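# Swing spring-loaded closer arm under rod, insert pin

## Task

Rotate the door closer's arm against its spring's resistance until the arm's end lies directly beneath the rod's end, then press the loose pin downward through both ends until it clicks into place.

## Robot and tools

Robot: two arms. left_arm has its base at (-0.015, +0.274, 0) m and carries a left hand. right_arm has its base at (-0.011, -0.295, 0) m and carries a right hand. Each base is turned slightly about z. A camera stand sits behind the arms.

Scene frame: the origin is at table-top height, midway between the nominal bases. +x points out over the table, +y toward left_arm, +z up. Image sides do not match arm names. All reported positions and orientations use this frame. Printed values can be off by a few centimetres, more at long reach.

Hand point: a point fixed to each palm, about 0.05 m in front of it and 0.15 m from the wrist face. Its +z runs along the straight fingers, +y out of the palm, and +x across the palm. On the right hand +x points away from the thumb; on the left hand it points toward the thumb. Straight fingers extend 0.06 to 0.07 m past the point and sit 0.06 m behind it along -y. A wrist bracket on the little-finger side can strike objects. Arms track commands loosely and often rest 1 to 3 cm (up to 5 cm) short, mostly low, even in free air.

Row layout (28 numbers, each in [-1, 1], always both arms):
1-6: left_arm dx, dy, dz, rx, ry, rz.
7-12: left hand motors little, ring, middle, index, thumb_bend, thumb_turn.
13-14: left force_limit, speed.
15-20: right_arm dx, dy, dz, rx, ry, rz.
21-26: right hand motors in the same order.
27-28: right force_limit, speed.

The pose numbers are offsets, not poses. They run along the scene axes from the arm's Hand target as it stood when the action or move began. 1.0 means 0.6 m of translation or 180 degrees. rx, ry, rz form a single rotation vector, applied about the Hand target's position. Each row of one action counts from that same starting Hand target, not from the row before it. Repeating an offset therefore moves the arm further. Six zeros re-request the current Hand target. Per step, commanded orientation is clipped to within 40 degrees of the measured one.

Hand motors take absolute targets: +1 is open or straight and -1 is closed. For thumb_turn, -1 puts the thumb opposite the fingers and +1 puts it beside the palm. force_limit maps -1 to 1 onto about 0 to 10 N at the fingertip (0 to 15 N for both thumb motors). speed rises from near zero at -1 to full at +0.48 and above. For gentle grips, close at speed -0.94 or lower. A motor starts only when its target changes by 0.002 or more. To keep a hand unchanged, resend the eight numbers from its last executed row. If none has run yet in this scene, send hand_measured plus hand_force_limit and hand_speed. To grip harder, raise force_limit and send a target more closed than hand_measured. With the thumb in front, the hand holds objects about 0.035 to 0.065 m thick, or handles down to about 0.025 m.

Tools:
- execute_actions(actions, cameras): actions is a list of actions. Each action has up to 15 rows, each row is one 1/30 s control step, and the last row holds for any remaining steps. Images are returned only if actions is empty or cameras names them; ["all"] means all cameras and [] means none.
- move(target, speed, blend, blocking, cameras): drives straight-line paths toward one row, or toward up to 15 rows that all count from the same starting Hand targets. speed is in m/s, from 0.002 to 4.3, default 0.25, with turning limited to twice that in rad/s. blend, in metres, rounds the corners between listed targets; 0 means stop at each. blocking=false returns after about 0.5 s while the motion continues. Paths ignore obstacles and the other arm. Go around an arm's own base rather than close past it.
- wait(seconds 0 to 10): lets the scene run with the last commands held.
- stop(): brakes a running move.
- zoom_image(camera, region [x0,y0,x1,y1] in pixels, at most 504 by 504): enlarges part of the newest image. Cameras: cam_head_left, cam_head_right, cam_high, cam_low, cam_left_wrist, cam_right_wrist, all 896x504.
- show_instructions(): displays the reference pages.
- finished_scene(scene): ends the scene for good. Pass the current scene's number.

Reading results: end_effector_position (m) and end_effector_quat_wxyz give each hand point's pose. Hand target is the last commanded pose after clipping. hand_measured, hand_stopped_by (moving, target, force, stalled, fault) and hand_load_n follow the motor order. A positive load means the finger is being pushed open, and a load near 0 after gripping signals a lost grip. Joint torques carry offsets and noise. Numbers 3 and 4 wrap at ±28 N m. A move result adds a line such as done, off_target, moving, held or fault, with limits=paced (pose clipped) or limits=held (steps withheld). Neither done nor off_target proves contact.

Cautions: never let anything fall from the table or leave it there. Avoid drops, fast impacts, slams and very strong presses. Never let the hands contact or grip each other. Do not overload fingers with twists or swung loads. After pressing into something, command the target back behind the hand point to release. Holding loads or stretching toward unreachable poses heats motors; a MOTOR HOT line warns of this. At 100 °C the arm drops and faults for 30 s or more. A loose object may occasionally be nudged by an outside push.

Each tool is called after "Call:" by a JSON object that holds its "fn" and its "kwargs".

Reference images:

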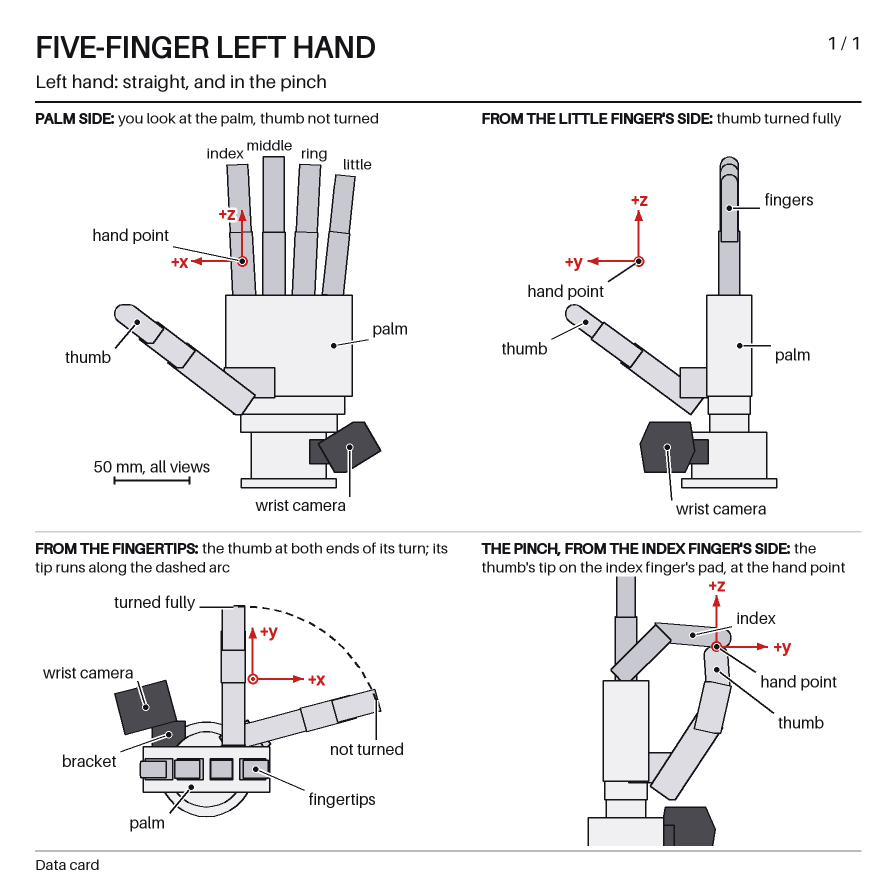

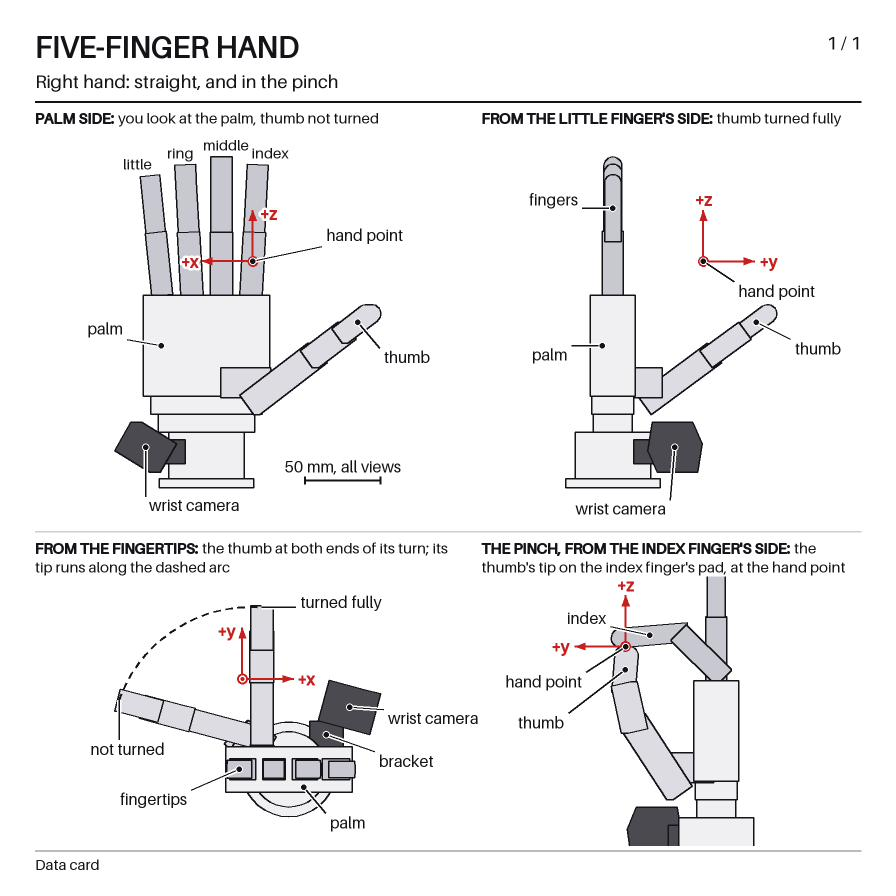

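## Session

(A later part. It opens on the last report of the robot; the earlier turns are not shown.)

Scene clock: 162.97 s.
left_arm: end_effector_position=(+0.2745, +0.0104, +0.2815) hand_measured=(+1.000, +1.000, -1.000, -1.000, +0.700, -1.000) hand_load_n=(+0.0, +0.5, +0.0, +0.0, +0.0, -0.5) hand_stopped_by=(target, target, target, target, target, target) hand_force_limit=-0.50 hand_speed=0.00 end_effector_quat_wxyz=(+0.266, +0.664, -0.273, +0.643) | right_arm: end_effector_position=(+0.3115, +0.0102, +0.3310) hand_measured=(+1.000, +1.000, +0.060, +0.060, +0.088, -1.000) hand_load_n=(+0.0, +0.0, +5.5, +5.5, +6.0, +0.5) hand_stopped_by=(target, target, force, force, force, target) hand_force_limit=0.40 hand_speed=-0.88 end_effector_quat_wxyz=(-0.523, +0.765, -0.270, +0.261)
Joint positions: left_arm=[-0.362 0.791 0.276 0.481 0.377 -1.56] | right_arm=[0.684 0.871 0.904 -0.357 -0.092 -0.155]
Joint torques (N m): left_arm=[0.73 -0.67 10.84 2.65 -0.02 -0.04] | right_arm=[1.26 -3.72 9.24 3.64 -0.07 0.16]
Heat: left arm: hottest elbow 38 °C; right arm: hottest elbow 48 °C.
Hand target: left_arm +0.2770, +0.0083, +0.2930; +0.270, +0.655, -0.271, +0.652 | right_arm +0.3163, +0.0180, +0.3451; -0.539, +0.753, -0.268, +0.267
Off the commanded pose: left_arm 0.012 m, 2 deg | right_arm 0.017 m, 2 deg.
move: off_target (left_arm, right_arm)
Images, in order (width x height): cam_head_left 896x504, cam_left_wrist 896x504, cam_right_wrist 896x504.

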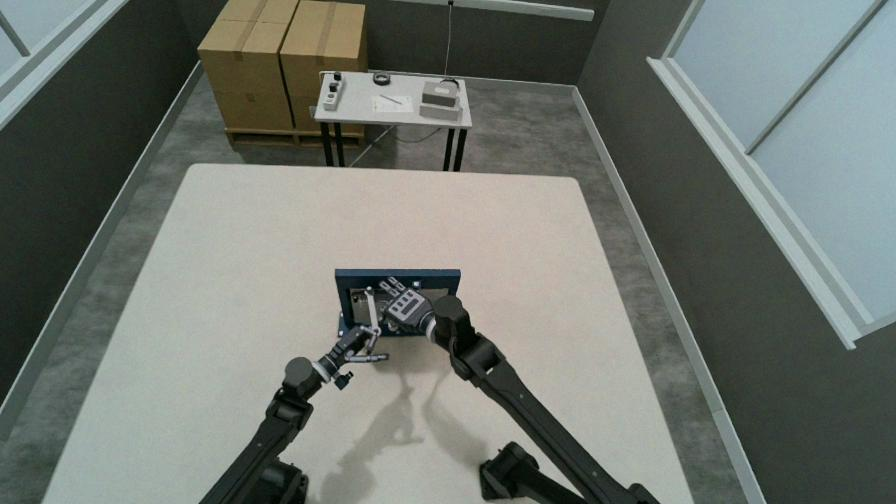

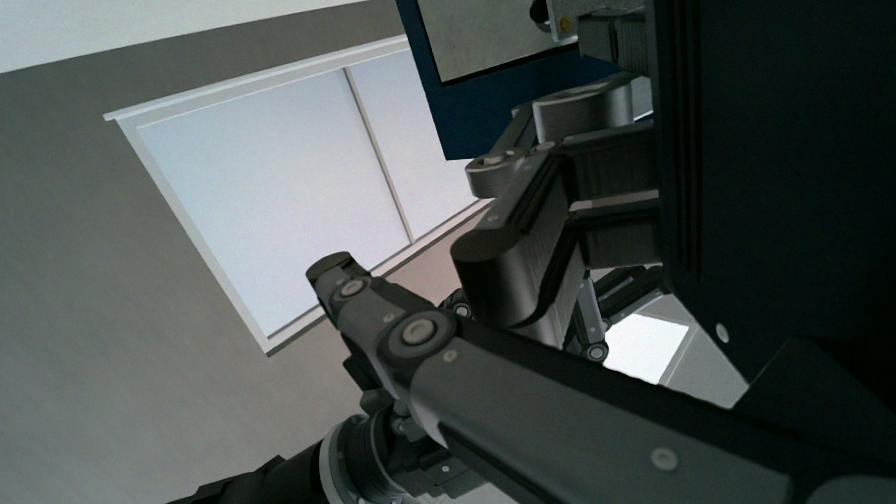

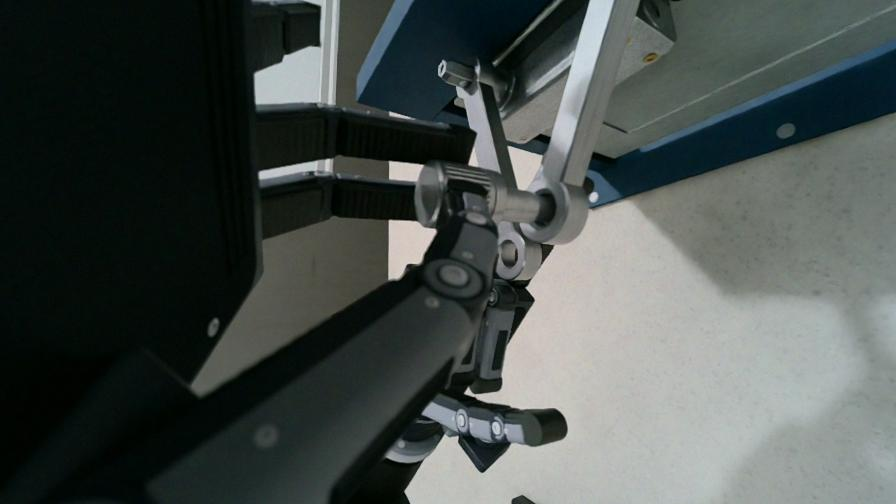

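Call:
{"fn": "move", "kwargs": {"target": [[0.01,0.1,-0.012,0,0,0,1,1,-1,-1,0.7,-1,-0.5,0.0,0,0,0,0,0,0,1,1,-0.05,-0.05,-0.05,-1,0.4,-0.88],[0.0167,0.26,0.0,0,0,0,1,1,-1,-1,0.7,-1,-0.5,0.0,0,0,0,0,0,0,1,1,-0.05,-0.05,-0.05,-1,0.4,-0.88],[0.0167,0.262,0.0,0,0,0,1,1,1,1,0.7,-1,-0.5,0.0,0,0,0,0,0,0,1,1,-0.05,-0.05,-0.05,-1,0.4,-0.88]], "speed": [0.06, 0.1, 0.1], "blend": [0.03, 0, 0], "cameras": ["cam_right_wrist","cam_left_wrist","cam_head_left"]}}

Scene clock: 175.57 s.
left_arm: end_effector_position=(+0.2808, +0.1618, +0.2805) hand_measured=(+1.000, +1.000, +1.000, +1.000, +0.700, -1.000) hand_load_n=(+0.0, +0.0, +0.0, +0.0, +0.0, +0.0) hand_stopped_by=(target, target, target, target, target, target) hand_force_limit=-0.50 hand_speed=0.00 end_effector_quat_wxyz=(+0.280, +0.664, -0.263, +0.641) | right_arm: end_effector_position=(+0.3115, +0.0102, +0.3310) hand_measured=(+1.000, +1.000, +0.060, +0.060, +0.088, -1.000) hand_load_n=(+0.0, +0.0, +5.0, +5.5, +6.0, +0.5) hand_stopped_by=(target, target, force, force, force, target) hand_force_limit=0.40 hand_speed=-0.88 end_effector_quat_wxyz=(-0.523, +0.765, -0.270, +0.261)
Joint positions: left_arm=[0.372 0.807 0.27 0.489 1.117 -1.561] | right_arm=[0.684 0.871 0.904 -0.357 -0.092 -0.155]
Joint torques (N m): left_arm=[0.15 -1.44 12.04 1.88 0.17 0.13] | right_arm=[1.2 -3.78 9.18 3.64 -0.06 0.15]
Heat: left arm: hottest elbow 38 °C; right arm: hottest elbow 48 °C.
Hand target: left_arm +0.2870, +0.1655, +0.2931; +0.271, +0.655, -0.270, +0.652 | right_arm +0.3163, +0.0180, +0.3451; -0.539, +0.753, -0.268, +0.267
Off the commanded pose: left_arm 0.014 m, 2 deg | right_arm 0.017 m, 2 deg.
move: off_target (left_arm, right_arm); target 3's new numbers were sent with left_arm's hand 0.014 m and 2 deg from that target
Images, in order (width x height): cam_head_left 896x504, cam_left_wrist 896x504, cam_right_wrist 896x504.

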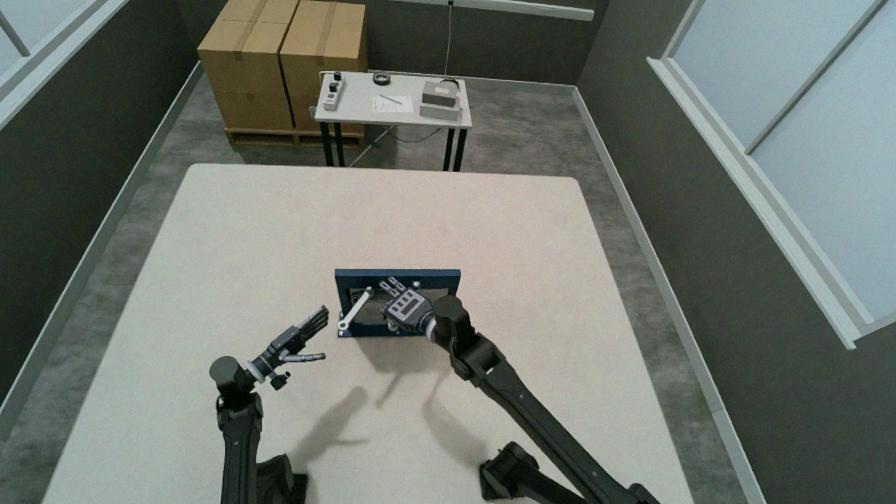

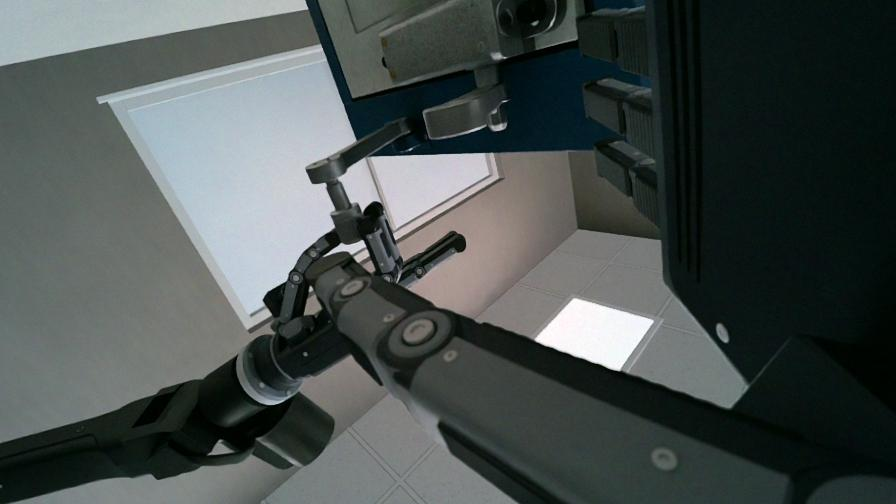

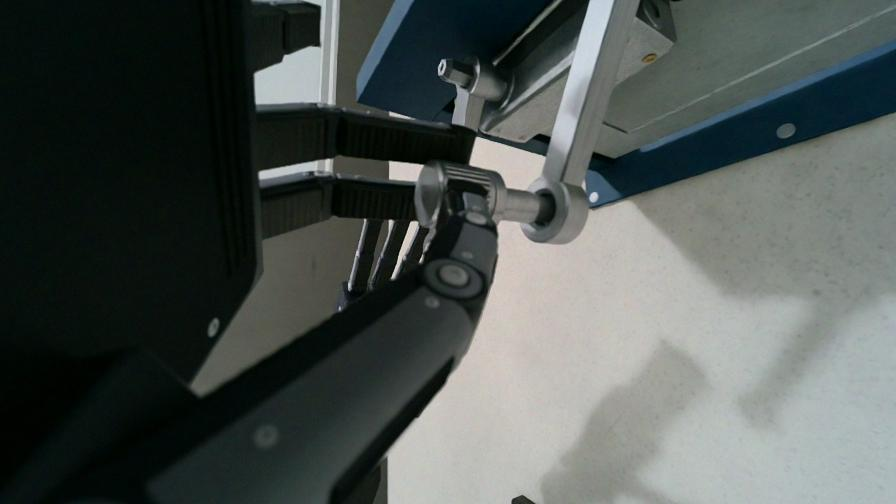

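Call:
{"fn": "move", "kwargs": {"target": [[-0.0167,-0.0675,0.0167,0,0,0,1,1,1,1,0.7,-1,-0.5,0.0,0,0,0,0,0,0,1,1,-0.05,-0.05,-0.05,-1,0.4,-0.88],[-0.0167,-0.172,0.0117,0,0,0,1,1,1,1,0.7,-1,-0.5,0.0,0,0,0,0,0,0,1,1,-0.05,-0.05,-0.05,-1,0.4,-0.88],[-0.0167,-0.2175,0.0117,0,0,0,1,1,1,1,0.7,-1,-0.5,0.0,0,0,0,0,0,0,1,1,-0.05,-0.05,-0.05,-1,0.4,-0.88]], "speed": 0.08, "blend": [0.01, 0.01, 0], "cameras": ["cam_right_wrist","cam_left_wrist","cam_head_left"]}}

Scene clock: 180.50 s.
left_arm: end_effector_position=(+0.2862, +0.0518, +0.2910) hand_measured=(+1.000, +1.000, +1.000, +1.000, +0.700, -1.000) hand_load_n=(+0.0, +1.0, +0.0, +0.0, +0.0, +0.0) hand_stopped_by=(target, target, target, target, target, target) hand_force_limit=-0.50 hand_speed=0.00 end_effector_quat_wxyz=(+0.245, +0.670, -0.249, +0.656) | right_arm: end_effector_position=(+0.3115, +0.0102, +0.3310) hand_measured=(+1.000, +1.000, +0.060, +0.060, +0.088, -1.000) hand_load_n=(+0.0, +0.0, +5.5, +5.5, +6.0, +0.5) hand_stopped_by=(target, target, force, force, force, target) hand_force_limit=0.40 hand_speed=-0.88 end_effector_quat_wxyz=(-0.523, +0.765, -0.270, +0.261)
Joint positions: left_arm=[-0.204 0.713 0.27 0.421 0.464 -1.563] | right_arm=[0.684 0.871 0.904 -0.357 -0.092 -0.155]
Joint torques (N m): left_arm=[-3.43 0.26 11.99 2.17 1.52 0.05] | right_arm=[1.26 -3.6 9.21 3.58 -0.08 0.14]
Heat: left arm: hottest elbow 39 °C; right arm: hottest elbow 48 °C.
Hand target: left_arm +0.2770, +0.0349, +0.3001; +0.270, +0.655, -0.271, +0.652 | right_arm +0.3163, +0.0180, +0.3451; -0.539, +0.753, -0.268, +0.267
Off the commanded pose: left_arm 0.021 m, 4 deg | right_arm 0.017 m, 2 deg.
move: off_target (left_arm, right_arm)
Images, in order (width x height): cam_head_left 896x504, cam_left_wrist 896x504, cam_right_wrist 896x504.

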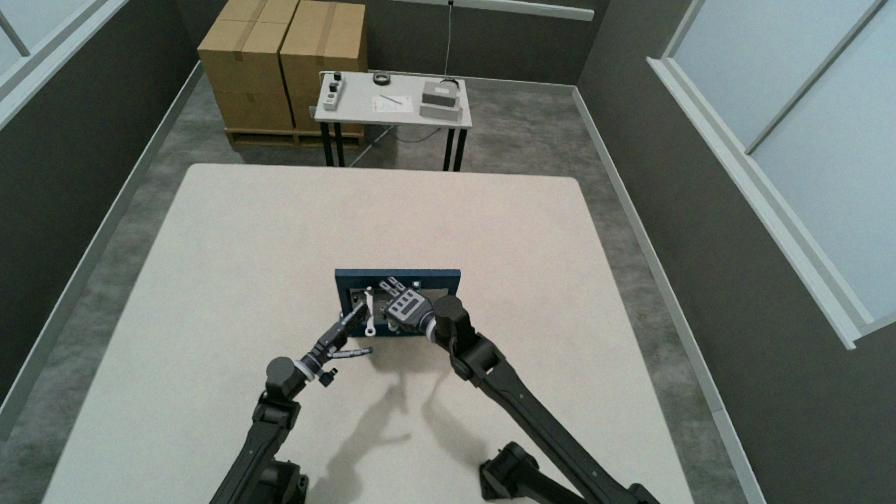

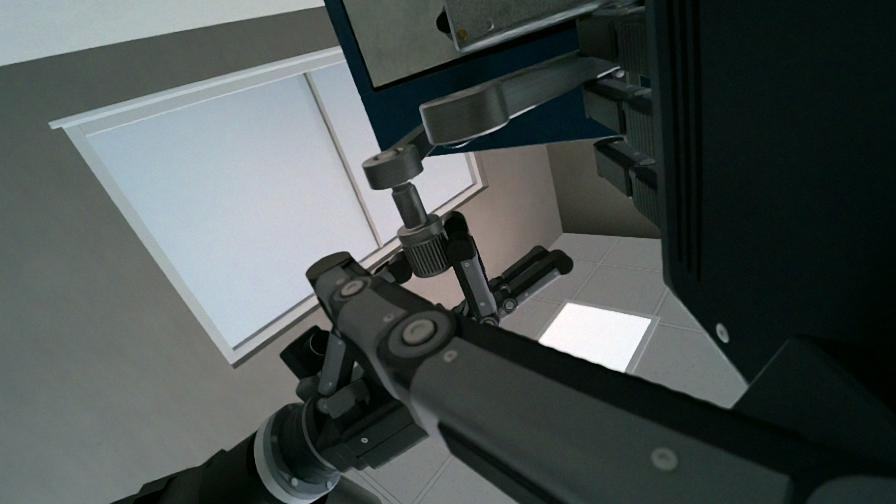

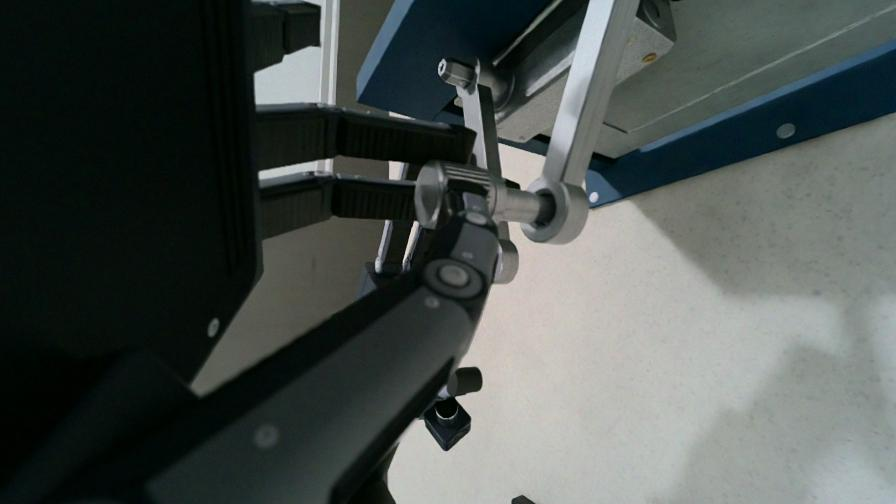

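Call:
{"fn": "move", "kwargs": {"target": [0,-0.028,0.003,0,0,0,1,1,1,1,0.7,-1,-0.5,0.0,0,0,0,0,0,0,1,1,-0.05,-0.05,-0.05,-1,0.4,-0.88], "speed": 0.05, "cameras": ["cam_right_wrist","cam_left_wrist"]}}

Scene clock: 182.50 s.
left_arm: end_effector_position=(+0.2836, +0.0363, +0.2890) hand_measured=(+1.000, +1.000, +1.000, +1.000, +0.700, -1.000) hand_load_n=(+0.0, +1.0, +0.0, +0.0, +0.0, +0.0) hand_stopped_by=(target, target, target, target, target, target) hand_force_limit=-0.50 hand_speed=0.00 end_effector_quat_wxyz=(+0.245, +0.670, -0.250, +0.655) | right_arm: end_effector_position=(+0.3115, +0.0102, +0.3310) hand_measured=(+1.000, +1.000, +0.060, +0.060, +0.088, -1.000) hand_load_n=(+0.0, +0.0, +5.5, +5.5, +6.0, +0.5) hand_stopped_by=(target, target, force, force, force, target) hand_force_limit=0.40 hand_speed=-0.88 end_effector_quat_wxyz=(-0.523, +0.765, -0.270, +0.261)
Joint positions: left_arm=[-0.281 0.729 0.27 0.436 0.39 -1.563] | right_arm=[0.684 0.871 0.904 -0.357 -0.092 -0.155]
Joint torques (N m): left_arm=[-2.78 0.38 12.96 1.89 1.44 0.02] | right_arm=[1.2 -3.55 9.2 3.67 -0.08 0.14]
Heat: left arm: hottest elbow 39 °C; right arm: hottest elbow 48 °C.
Hand target: left_arm +0.2770, +0.0182, +0.3020; +0.270, +0.654, -0.271, +0.652 | right_arm +0.3163, +0.0180, +0.3451; -0.539, +0.753, -0.268, +0.267
Off the commanded pose: left_arm 0.023 m, 4 deg | right_arm 0.017 m, 2 deg.
move: off_target (left_arm, right_arm)
Images, in order (width x height): cam_left_wrist 896x504, cam_right_wrist 896x504.

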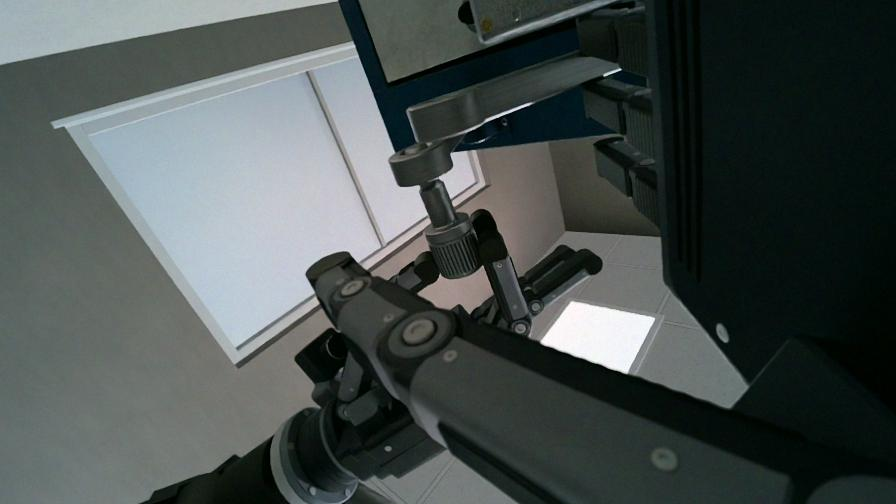

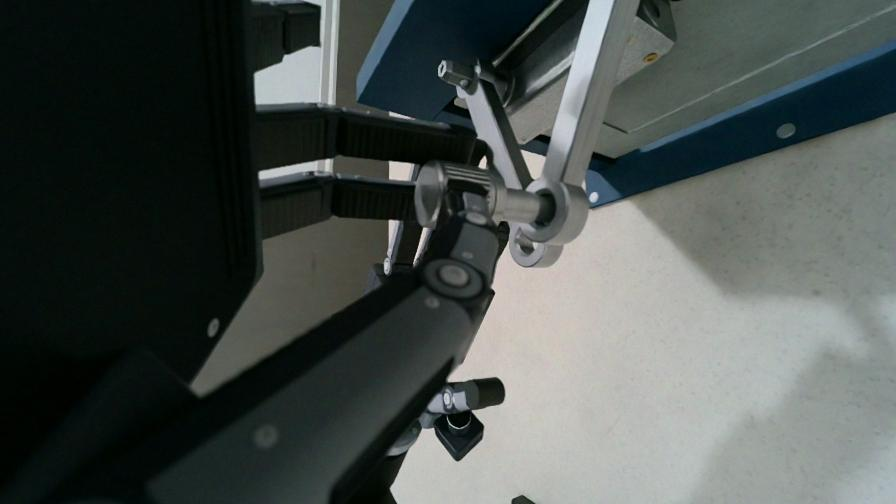

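Call:
{"fn": "move", "kwargs": {"target": [0,-0.01,0.002,0,0,0,1,1,1,1,0.7,-1,-0.5,0.0,0,0,0,0,0,0,1,1,-0.05,-0.05,-0.05,-1,0.4,-0.88], "speed": 0.04, "cameras": ["cam_right_wrist","cam_left_wrist"]}}

Call:
{"fn": "zoom_image", "kwargs": {"camera": "cam_right_wrist", "region": [440, 150, 640, 300]}}

Call:
{"fn": "zoom_image", "kwargs": {"camera": "cam_left_wrist", "region": [360, 60, 560, 210]}}

Scene clock: 184.23 s.
left_arm: end_effector_position=(+0.2811, +0.0299, +0.2886) hand_measured=(+1.000, +1.000, +1.000, +1.000, +0.700, -1.000) hand_load_n=(+0.0, +0.5, +0.0, +0.0, +0.0, -0.5) hand_stopped_by=(target, target, target, target, target, target) hand_force_limit=-0.50 hand_speed=0.00 end_effector_quat_wxyz=(+0.247, +0.669, -0.252, +0.655) | right_arm: end_effector_position=(+0.3115, +0.0102, +0.3310) hand_measured=(+1.000, +1.000, +0.060, +0.060, +0.088, -1.000) hand_load_n=(+0.0, +0.0, +5.5, +5.5, +6.5, +0.5) hand_stopped_by=(target, target, force, force, force, target) hand_force_limit=0.40 hand_speed=-0.88 end_effector_quat_wxyz=(-0.523, +0.765, -0.270, +0.261)
Joint positions: left_arm=[-0.31 0.733 0.27 0.441 0.367 -1.563] | right_arm=[0.684 0.871 0.904 -0.357 -0.092 -0.155]
Joint torques (N m): left_arm=[-2.55 0.62 13.23 1.83 1.22 0] | right_arm=[1.38 -3.6 9.28 3.59 -0.08 0.15]
Heat: left arm: hottest elbow 40 °C; right arm: hottest elbow 48 °C.
Hand target: left_arm +0.2769, +0.0122, +0.3032; +0.270, +0.654, -0.271, +0.652 | right_arm +0.3163, +0.0180, +0.3451; -0.539, +0.753, -0.268, +0.267
Off the commanded pose: left_arm 0.023 m, 4 deg | right_arm 0.017 m, 2 deg.
move: off_target (left_arm, right_arm)
Images, in order (width x height): cam_left_wrist 896x504, cam_right_wrist 896x504.

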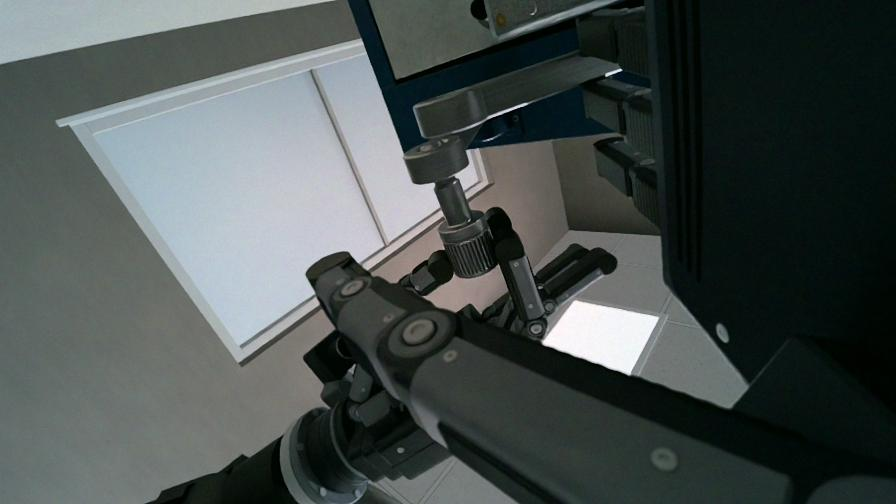

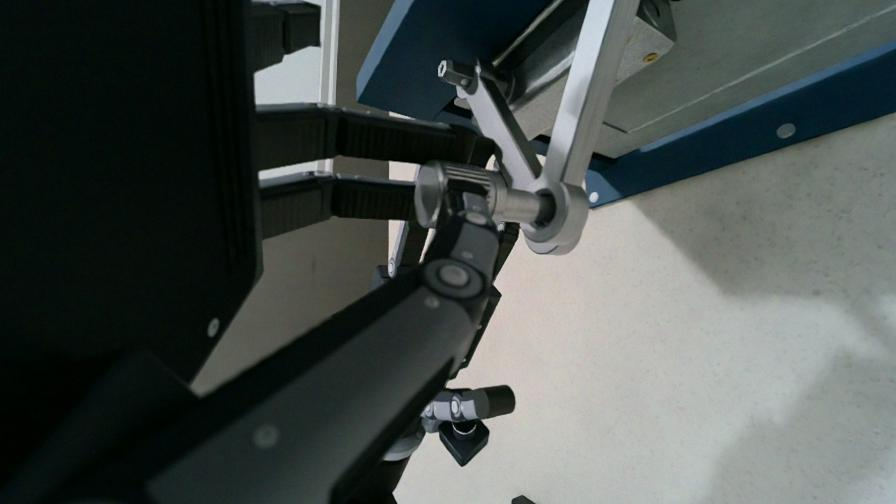

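Scaled by 2.520.

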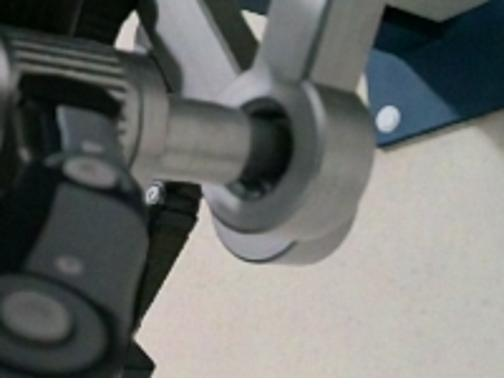

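Scaled by 2.520.

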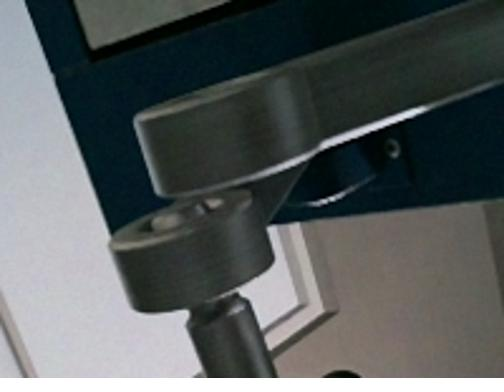

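Call:
{"fn": "move", "kwargs": {"target": [0,-0.01,0.002,0,0,0,1,1,1,1,0.7,-1,-0.5,0.0,0,0,0,0,0,0,1,1,-0.05,-0.05,-0.05,-1,0.4,-0.88], "speed": 0.04, "cameras": ["cam_right_wrist","cam_left_wrist"]}}

Call:
{"fn": "zoom_image", "kwargs": {"camera": "cam_right_wrist", "region": [440, 150, 640, 300]}}

Call:
{"fn": "zoom_image", "kwargs": {"camera": "cam_left_wrist", "region": [360, 60, 560, 210]}}

Scene clock: 186.70 s.
left_arm: end_effector_position=(+0.2786, +0.0236, +0.2881) hand_measured=(+1.000, +1.000, +1.000, +1.000, +0.700, -1.000) hand_load_n=(+0.0, +0.5, +0.0, +0.0, +0.0, +0.0) hand_stopped_by=(target, target, target, target, target, target) hand_force_limit=-0.50 hand_speed=0.00 end_effector_quat_wxyz=(+0.249, +0.668, -0.254, +0.654) | right_arm: end_effector_position=(+0.3115, +0.0102, +0.3310) hand_measured=(+1.000, +1.000, +0.060, +0.060, +0.088, -1.000) hand_load_n=(+0.0, +0.0, +5.5, +5.5, +6.0, +0.5) hand_stopped_by=(target, target, force, force, force, target) hand_force_limit=0.40 hand_speed=-0.88 end_effector_quat_wxyz=(-0.523, +0.765, -0.270, +0.261)
Joint positions: left_arm=[-0.338 0.739 0.27 0.448 0.345 -1.563] | right_arm=[0.684 0.871 0.904 -0.357 -0.092 -0.155]
Joint torques (N m): left_arm=[-2.32 0.15 13.93 1.63 1.09 0.07] | right_arm=[1.38 -3.6 9.24 3.64 -0.08 0.15]
Heat: left arm: hottest elbow 40 °C; right arm: hottest elbow 48 °C.
Hand target: left_arm +0.2771, +0.0063, +0.3043; +0.270, +0.655, -0.270, +0.652 | right_arm +0.3163, +0.0180, +0.3451; -0.539, +0.753, -0.268, +0.267
Off the commanded pose: left_arm 0.024 m, 3 deg | right_arm 0.017 m, 2 deg.
move: off_target (left_arm, right_arm)
Images, in order (width x height): cam_left_wrist 896x504, cam_right_wrist 896x504.

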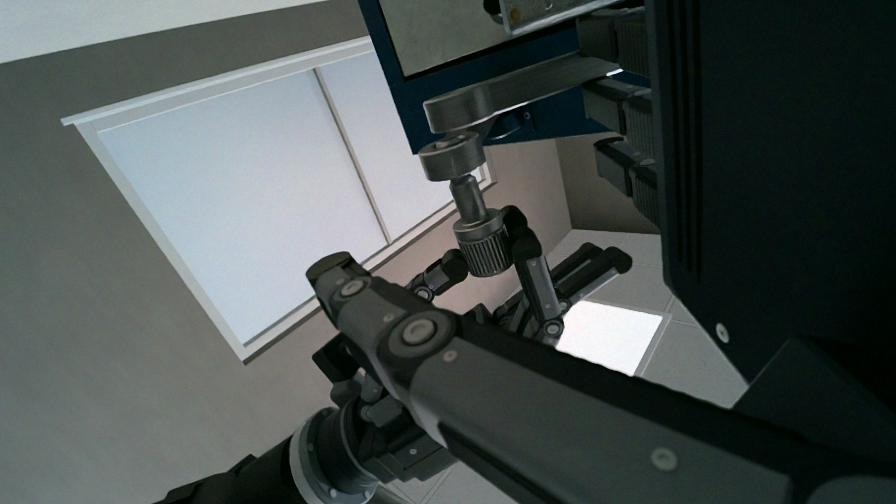

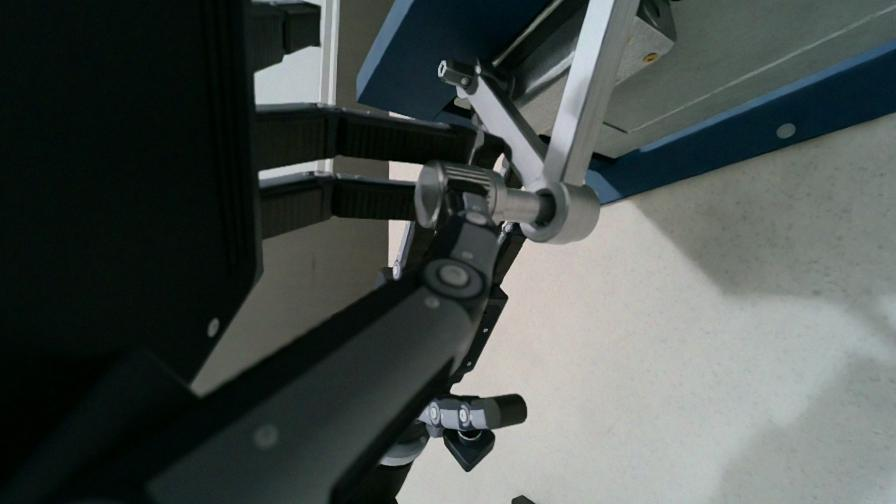

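Scaled by 2.520.

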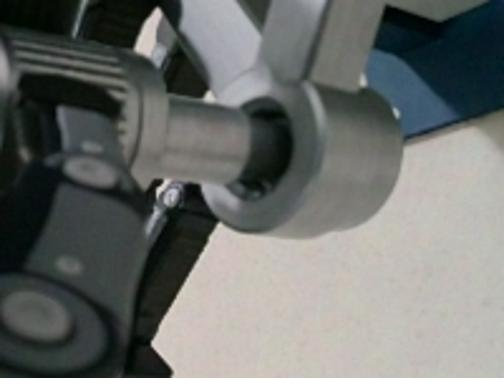

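Scaled by 2.520.

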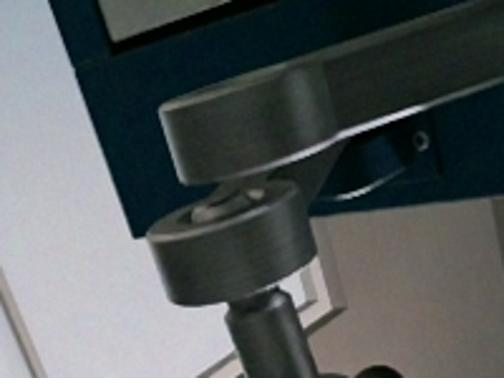

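Call:
{"fn": "move", "kwargs": {"target": [0,0,0,0,0,0,1,1,1,1,0.7,-1,-0.5,0.0,0.0045,0.008,0.001,0,0,0,1,1,-0.05,-0.05,-0.05,-1,0.4,-0.88], "speed": 0.03, "cameras": []}}

Scene clock: 189.40 s.
left_arm: end_effector_position=(+0.2783, +0.0230, +0.2879) hand_measured=(+1.000, +1.000, +1.000, +1.000, +0.700, -1.000) hand_load_n=(+0.0, +0.5, +0.0, +0.0, +0.0, -0.5) hand_stopped_by=(target, target, target, target, target, target) hand_force_limit=-0.50 hand_speed=0.00 end_effector_quat_wxyz=(+0.249, +0.667, -0.255, +0.654) | right_arm: end_effector_position=(+0.3132, +0.0137, +0.3270) hand_measured=(+1.000, +1.000, +0.060, +0.060, +0.088, -1.000) hand_load_n=(+0.0, +0.0, +5.5, +5.5, +6.0, +0.5) hand_stopped_by=(target, target, force, force, force, target) hand_force_limit=0.40 hand_speed=-0.88 end_effector_quat_wxyz=(-0.520, +0.767, -0.270, +0.260)
Joint positions: left_arm=[-0.34 0.74 0.27 0.448 0.345 -1.563] | right_arm=[0.691 0.884 0.904 -0.351 -0.086 -0.154]
Joint torques (N m): left_arm=[-2.32 1.14 13.94 1.5 1.06 0.04] | right_arm=[1.14 -3.66 9.81 3.63 -0.07 0.13]
Heat: left arm: hottest elbow 41 °C; right arm: hottest elbow 48 °C.
Hand target: left_arm +0.2770, +0.0062, +0.3043; +0.270, +0.655, -0.271, +0.652 | right_arm +0.3190, +0.0227, +0.3458; -0.539, +0.753, -0.268, +0.267
Off the commanded pose: left_arm 0.024 m, 3 deg | right_arm 0.022 m, 3 deg.
move: off_target (left_arm, right_arm)
No camera images: "cameras" was empty.

Call:
{"fn": "move", "kwargs": {"target": [0,-0.006,0.001,0,0,0,1,1,1,1,0.7,-1,-0.5,0.0,0.001,0.002,0.004,0,0,0,1,1,-0.05,-0.05,-0.05,-1,0.4,-0.88], "speed": 0.03, "cameras": ["cam_right_wrist","cam_left_wrist"]}}

Call:
{"fn": "zoom_image", "kwargs": {"camera": "cam_right_wrist", "region": [440, 150, 640, 300]}}

Call:
{"fn": "zoom_image", "kwargs": {"camera": "cam_left_wrist", "region": [360, 60, 560, 210]}}

Scene clock: 190.70 s.
left_arm: end_effector_position=(+0.2775, +0.0206, +0.2878) hand_measured=(+1.000, +1.000, +1.000, +1.000, +0.700, -1.000) hand_load_n=(+0.0, +0.5, +0.0, +0.0, +0.0, +0.0) hand_stopped_by=(target, target, target, target, target, target) hand_force_limit=-0.50 hand_speed=0.00 end_effector_quat_wxyz=(+0.249, +0.667, -0.255, +0.654) | right_arm: end_effector_position=(+0.3131, +0.0141, +0.3266) hand_measured=(+1.000, +1.000, +0.060, +0.060, +0.088, -1.000) hand_load_n=(+0.0, +0.0, +5.5, +5.5, +6.5, +0.0) hand_stopped_by=(target, target, force, force, force, target) hand_force_limit=0.40 hand_speed=-0.88 end_effector_quat_wxyz=(-0.520, +0.767, -0.271, +0.260)
Joint positions: left_arm=[-0.352 0.742 0.27 0.451 0.333 -1.563] | right_arm=[0.692 0.884 0.904 -0.351 -0.084 -0.154]
Joint torques (N m): left_arm=[-2.2 1.44 14.43 1.77 0.96 0.05] | right_arm=[1.2 -3.43 10.36 3.47 -0.07 0.15]
Heat: left arm: hottest elbow 41 °C; right arm: hottest elbow 48 °C.
Hand target: left_arm +0.2770, +0.0025, +0.3049; +0.270, +0.655, -0.271, +0.652 | right_arm +0.3197, +0.0239, +0.3480; -0.539, +0.753, -0.268, +0.267
Off the commanded pose: left_arm 0.025 m, 3 deg | right_arm 0.025 m, 3 deg.
move: off_target (left_arm, right_arm)
Images, in order (width x height): cam_left_wrist 896x504, cam_right_wrist 896x504.

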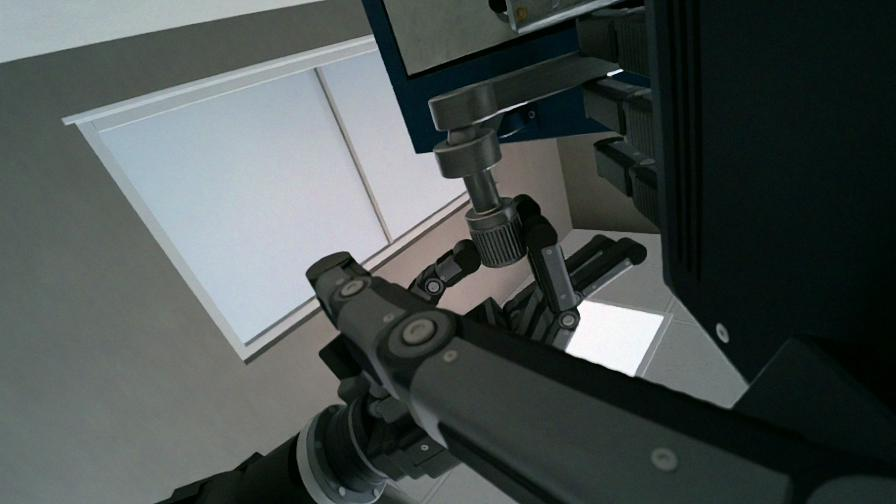

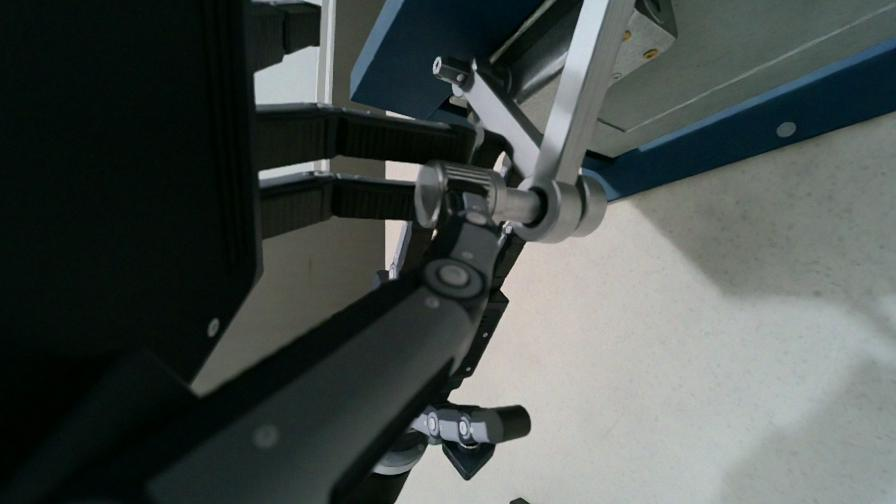

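Scaled by 2.520.

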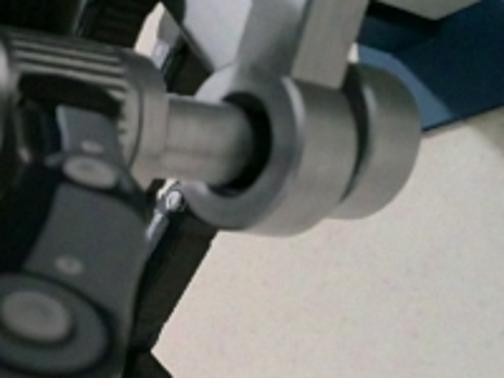

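Scaled by 2.520.

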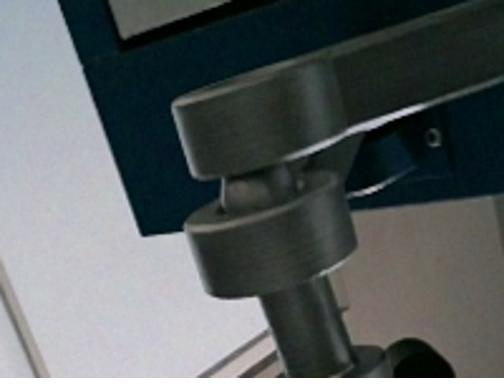

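Call:
{"fn": "move", "kwargs": {"target": [0,0,0,0,0,0,1,1,1,1,0.7,-1,-0.5,0.0,0.002,0.0035,0.0,0.008,-0.008,0,1,1,-0.05,-0.05,-0.05,-1,0.4,-0.88], "speed": 0.03, "cameras": []}}

Scene clock: 194.47 s.
left_arm: end_effector_position=(+0.2768, +0.0193, +0.2876) hand_measured=(+1.000, +1.000, +1.000, +1.000, +0.700, -1.000) hand_load_n=(+0.0, +1.0, +0.5, +0.0, +0.0, +0.0) hand_stopped_by=(target, target, target, target, target, target) hand_force_limit=-0.50 hand_speed=0.00 end_effector_quat_wxyz=(+0.251, +0.667, -0.256, +0.654) | right_arm: end_effector_position=(+0.3177, +0.0195, +0.3383) hand_measured=(+1.000, +1.000, +0.060, +0.060, +0.088, -1.000) hand_load_n=(+0.0, +0.0, +5.5, +5.5, +6.0, +0.5) hand_stopped_by=(target, target, force, force, force, target) hand_force_limit=0.40 hand_speed=-0.88 end_effector_quat_wxyz=(-0.537, +0.754, -0.265, +0.269)
Joint positions: left_arm=[-0.357 0.744 0.27 0.453 0.332 -1.563] | right_arm=[0.695 0.884 0.904 -0.301 -0.083 -0.151]
Joint torques (N m): left_arm=[-2.67 2.61 14.56 1.42 0.95 0.04] | right_arm=[1.03 -3.96 8.62 3.54 -0.06 0.17]
Heat: left arm: hottest elbow 42 °C; right arm: hottest elbow 48 °C.
Hand target: left_arm +0.2770, +0.0026, +0.3049; +0.270, +0.655, -0.271, +0.652 | right_arm +0.3208, +0.0260, +0.3481; -0.551, +0.743, -0.264, +0.273
Off the commanded pose: left_arm 0.024 m, 3 deg | right_arm 0.012 m, 2 deg.
move: off_target (left_arm, right_arm)
No camera images: "cameras" was empty.

Call:
{"fn": "move", "kwargs": {"target": [0,0,0,0,0,0,1,1,1,1,0.7,-1,-0.5,0.0,0.0,0.0,-0.008,0,0,0,1,1,-0.05,-0.05,-0.05,-1,0.4,-0.88], "speed": 0.03, "cameras": ["cam_right_wrist","cam_left_wrist"]}}

Call:
{"fn": "zoom_image", "kwargs": {"camera": "cam_right_wrist", "region": [440, 150, 640, 300]}}

Call:
{"fn": "zoom_image", "kwargs": {"camera": "cam_left_wrist", "region": [360, 60, 560, 210]}}

Scene clock: 195.93 s.
left_arm: end_effector_position=(+0.2768, +0.0193, +0.2876) hand_measured=(+1.000, +1.000, +1.000, +1.000, +0.700, -1.000) hand_load_n=(+0.0, +0.5, +0.5, +0.0, +0.0, +0.0) hand_stopped_by=(target, target, target, target, target, target) hand_force_limit=-0.50 hand_speed=0.00 end_effector_quat_wxyz=(+0.251, +0.667, -0.256, +0.654) | right_arm: end_effector_position=(+0.3177, +0.0195, +0.3333) hand_measured=(+1.000, +1.000, +0.060, +0.060, +0.088, -1.000) hand_load_n=(+0.0, +0.0, +5.5, +5.5, +6.0, +0.5) hand_stopped_by=(target, target, force, force, force, target) hand_force_limit=0.40 hand_speed=-0.88 end_effector_quat_wxyz=(-0.537, +0.754, -0.265, +0.269)
Joint positions: left_arm=[-0.357 0.744 0.27 0.453 0.332 -1.563] | right_arm=[0.695 0.884 0.891 -0.289 -0.083 -0.15]
Joint torques (N m): left_arm=[-2.78 1.14 14.26 1.51 0.95 0.07] | right_arm=[1.32 -3.84 8.7 3.56 -0.06 0.15]
Heat: left arm: hottest elbow 43 °C; right arm: hottest elbow 48 °C.
Hand target: left_arm +0.2770, +0.0026, +0.3049; +0.270, +0.655, -0.271, +0.652 | right_arm +0.3208, +0.0260, +0.3432; -0.551, +0.743, -0.264, +0.273
Off the commanded pose: left_arm 0.024 m, 3 deg | right_arm 0.012 m, 2 deg.
move: off_target (left_arm, right_arm)
Images, in order (width x height): cam_left_wrist 896x504, cam_right_wrist 896x504.

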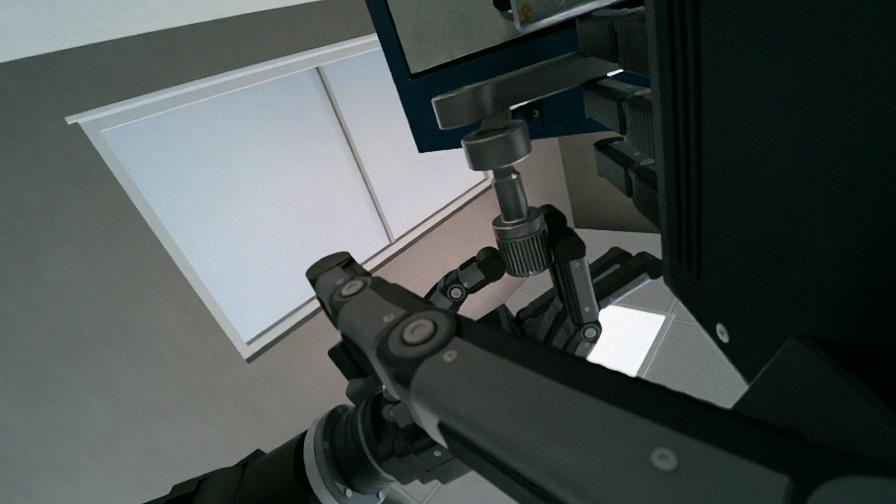

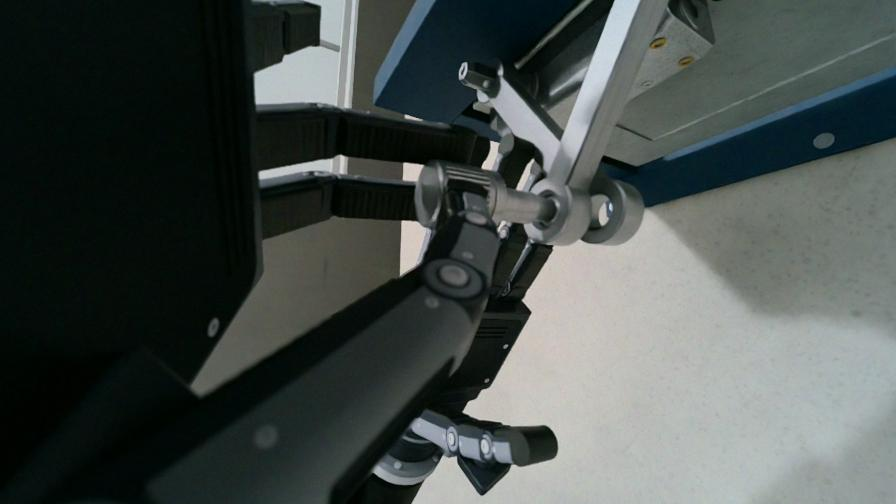

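Scaled by 2.520.

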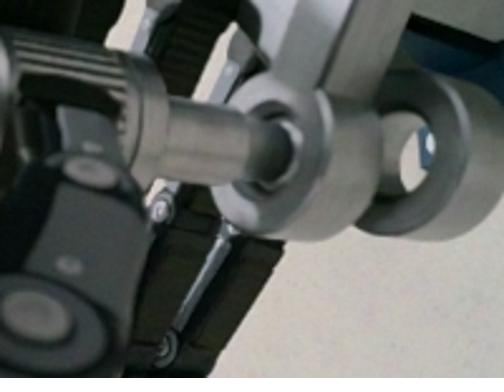

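Scaled by 2.520.

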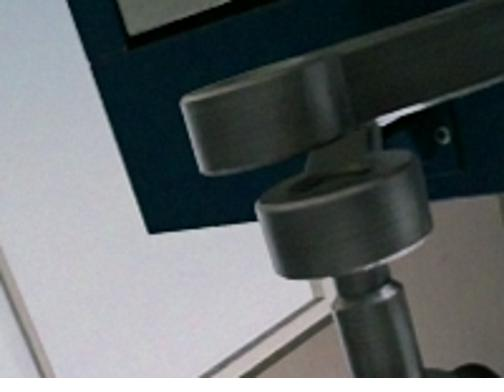

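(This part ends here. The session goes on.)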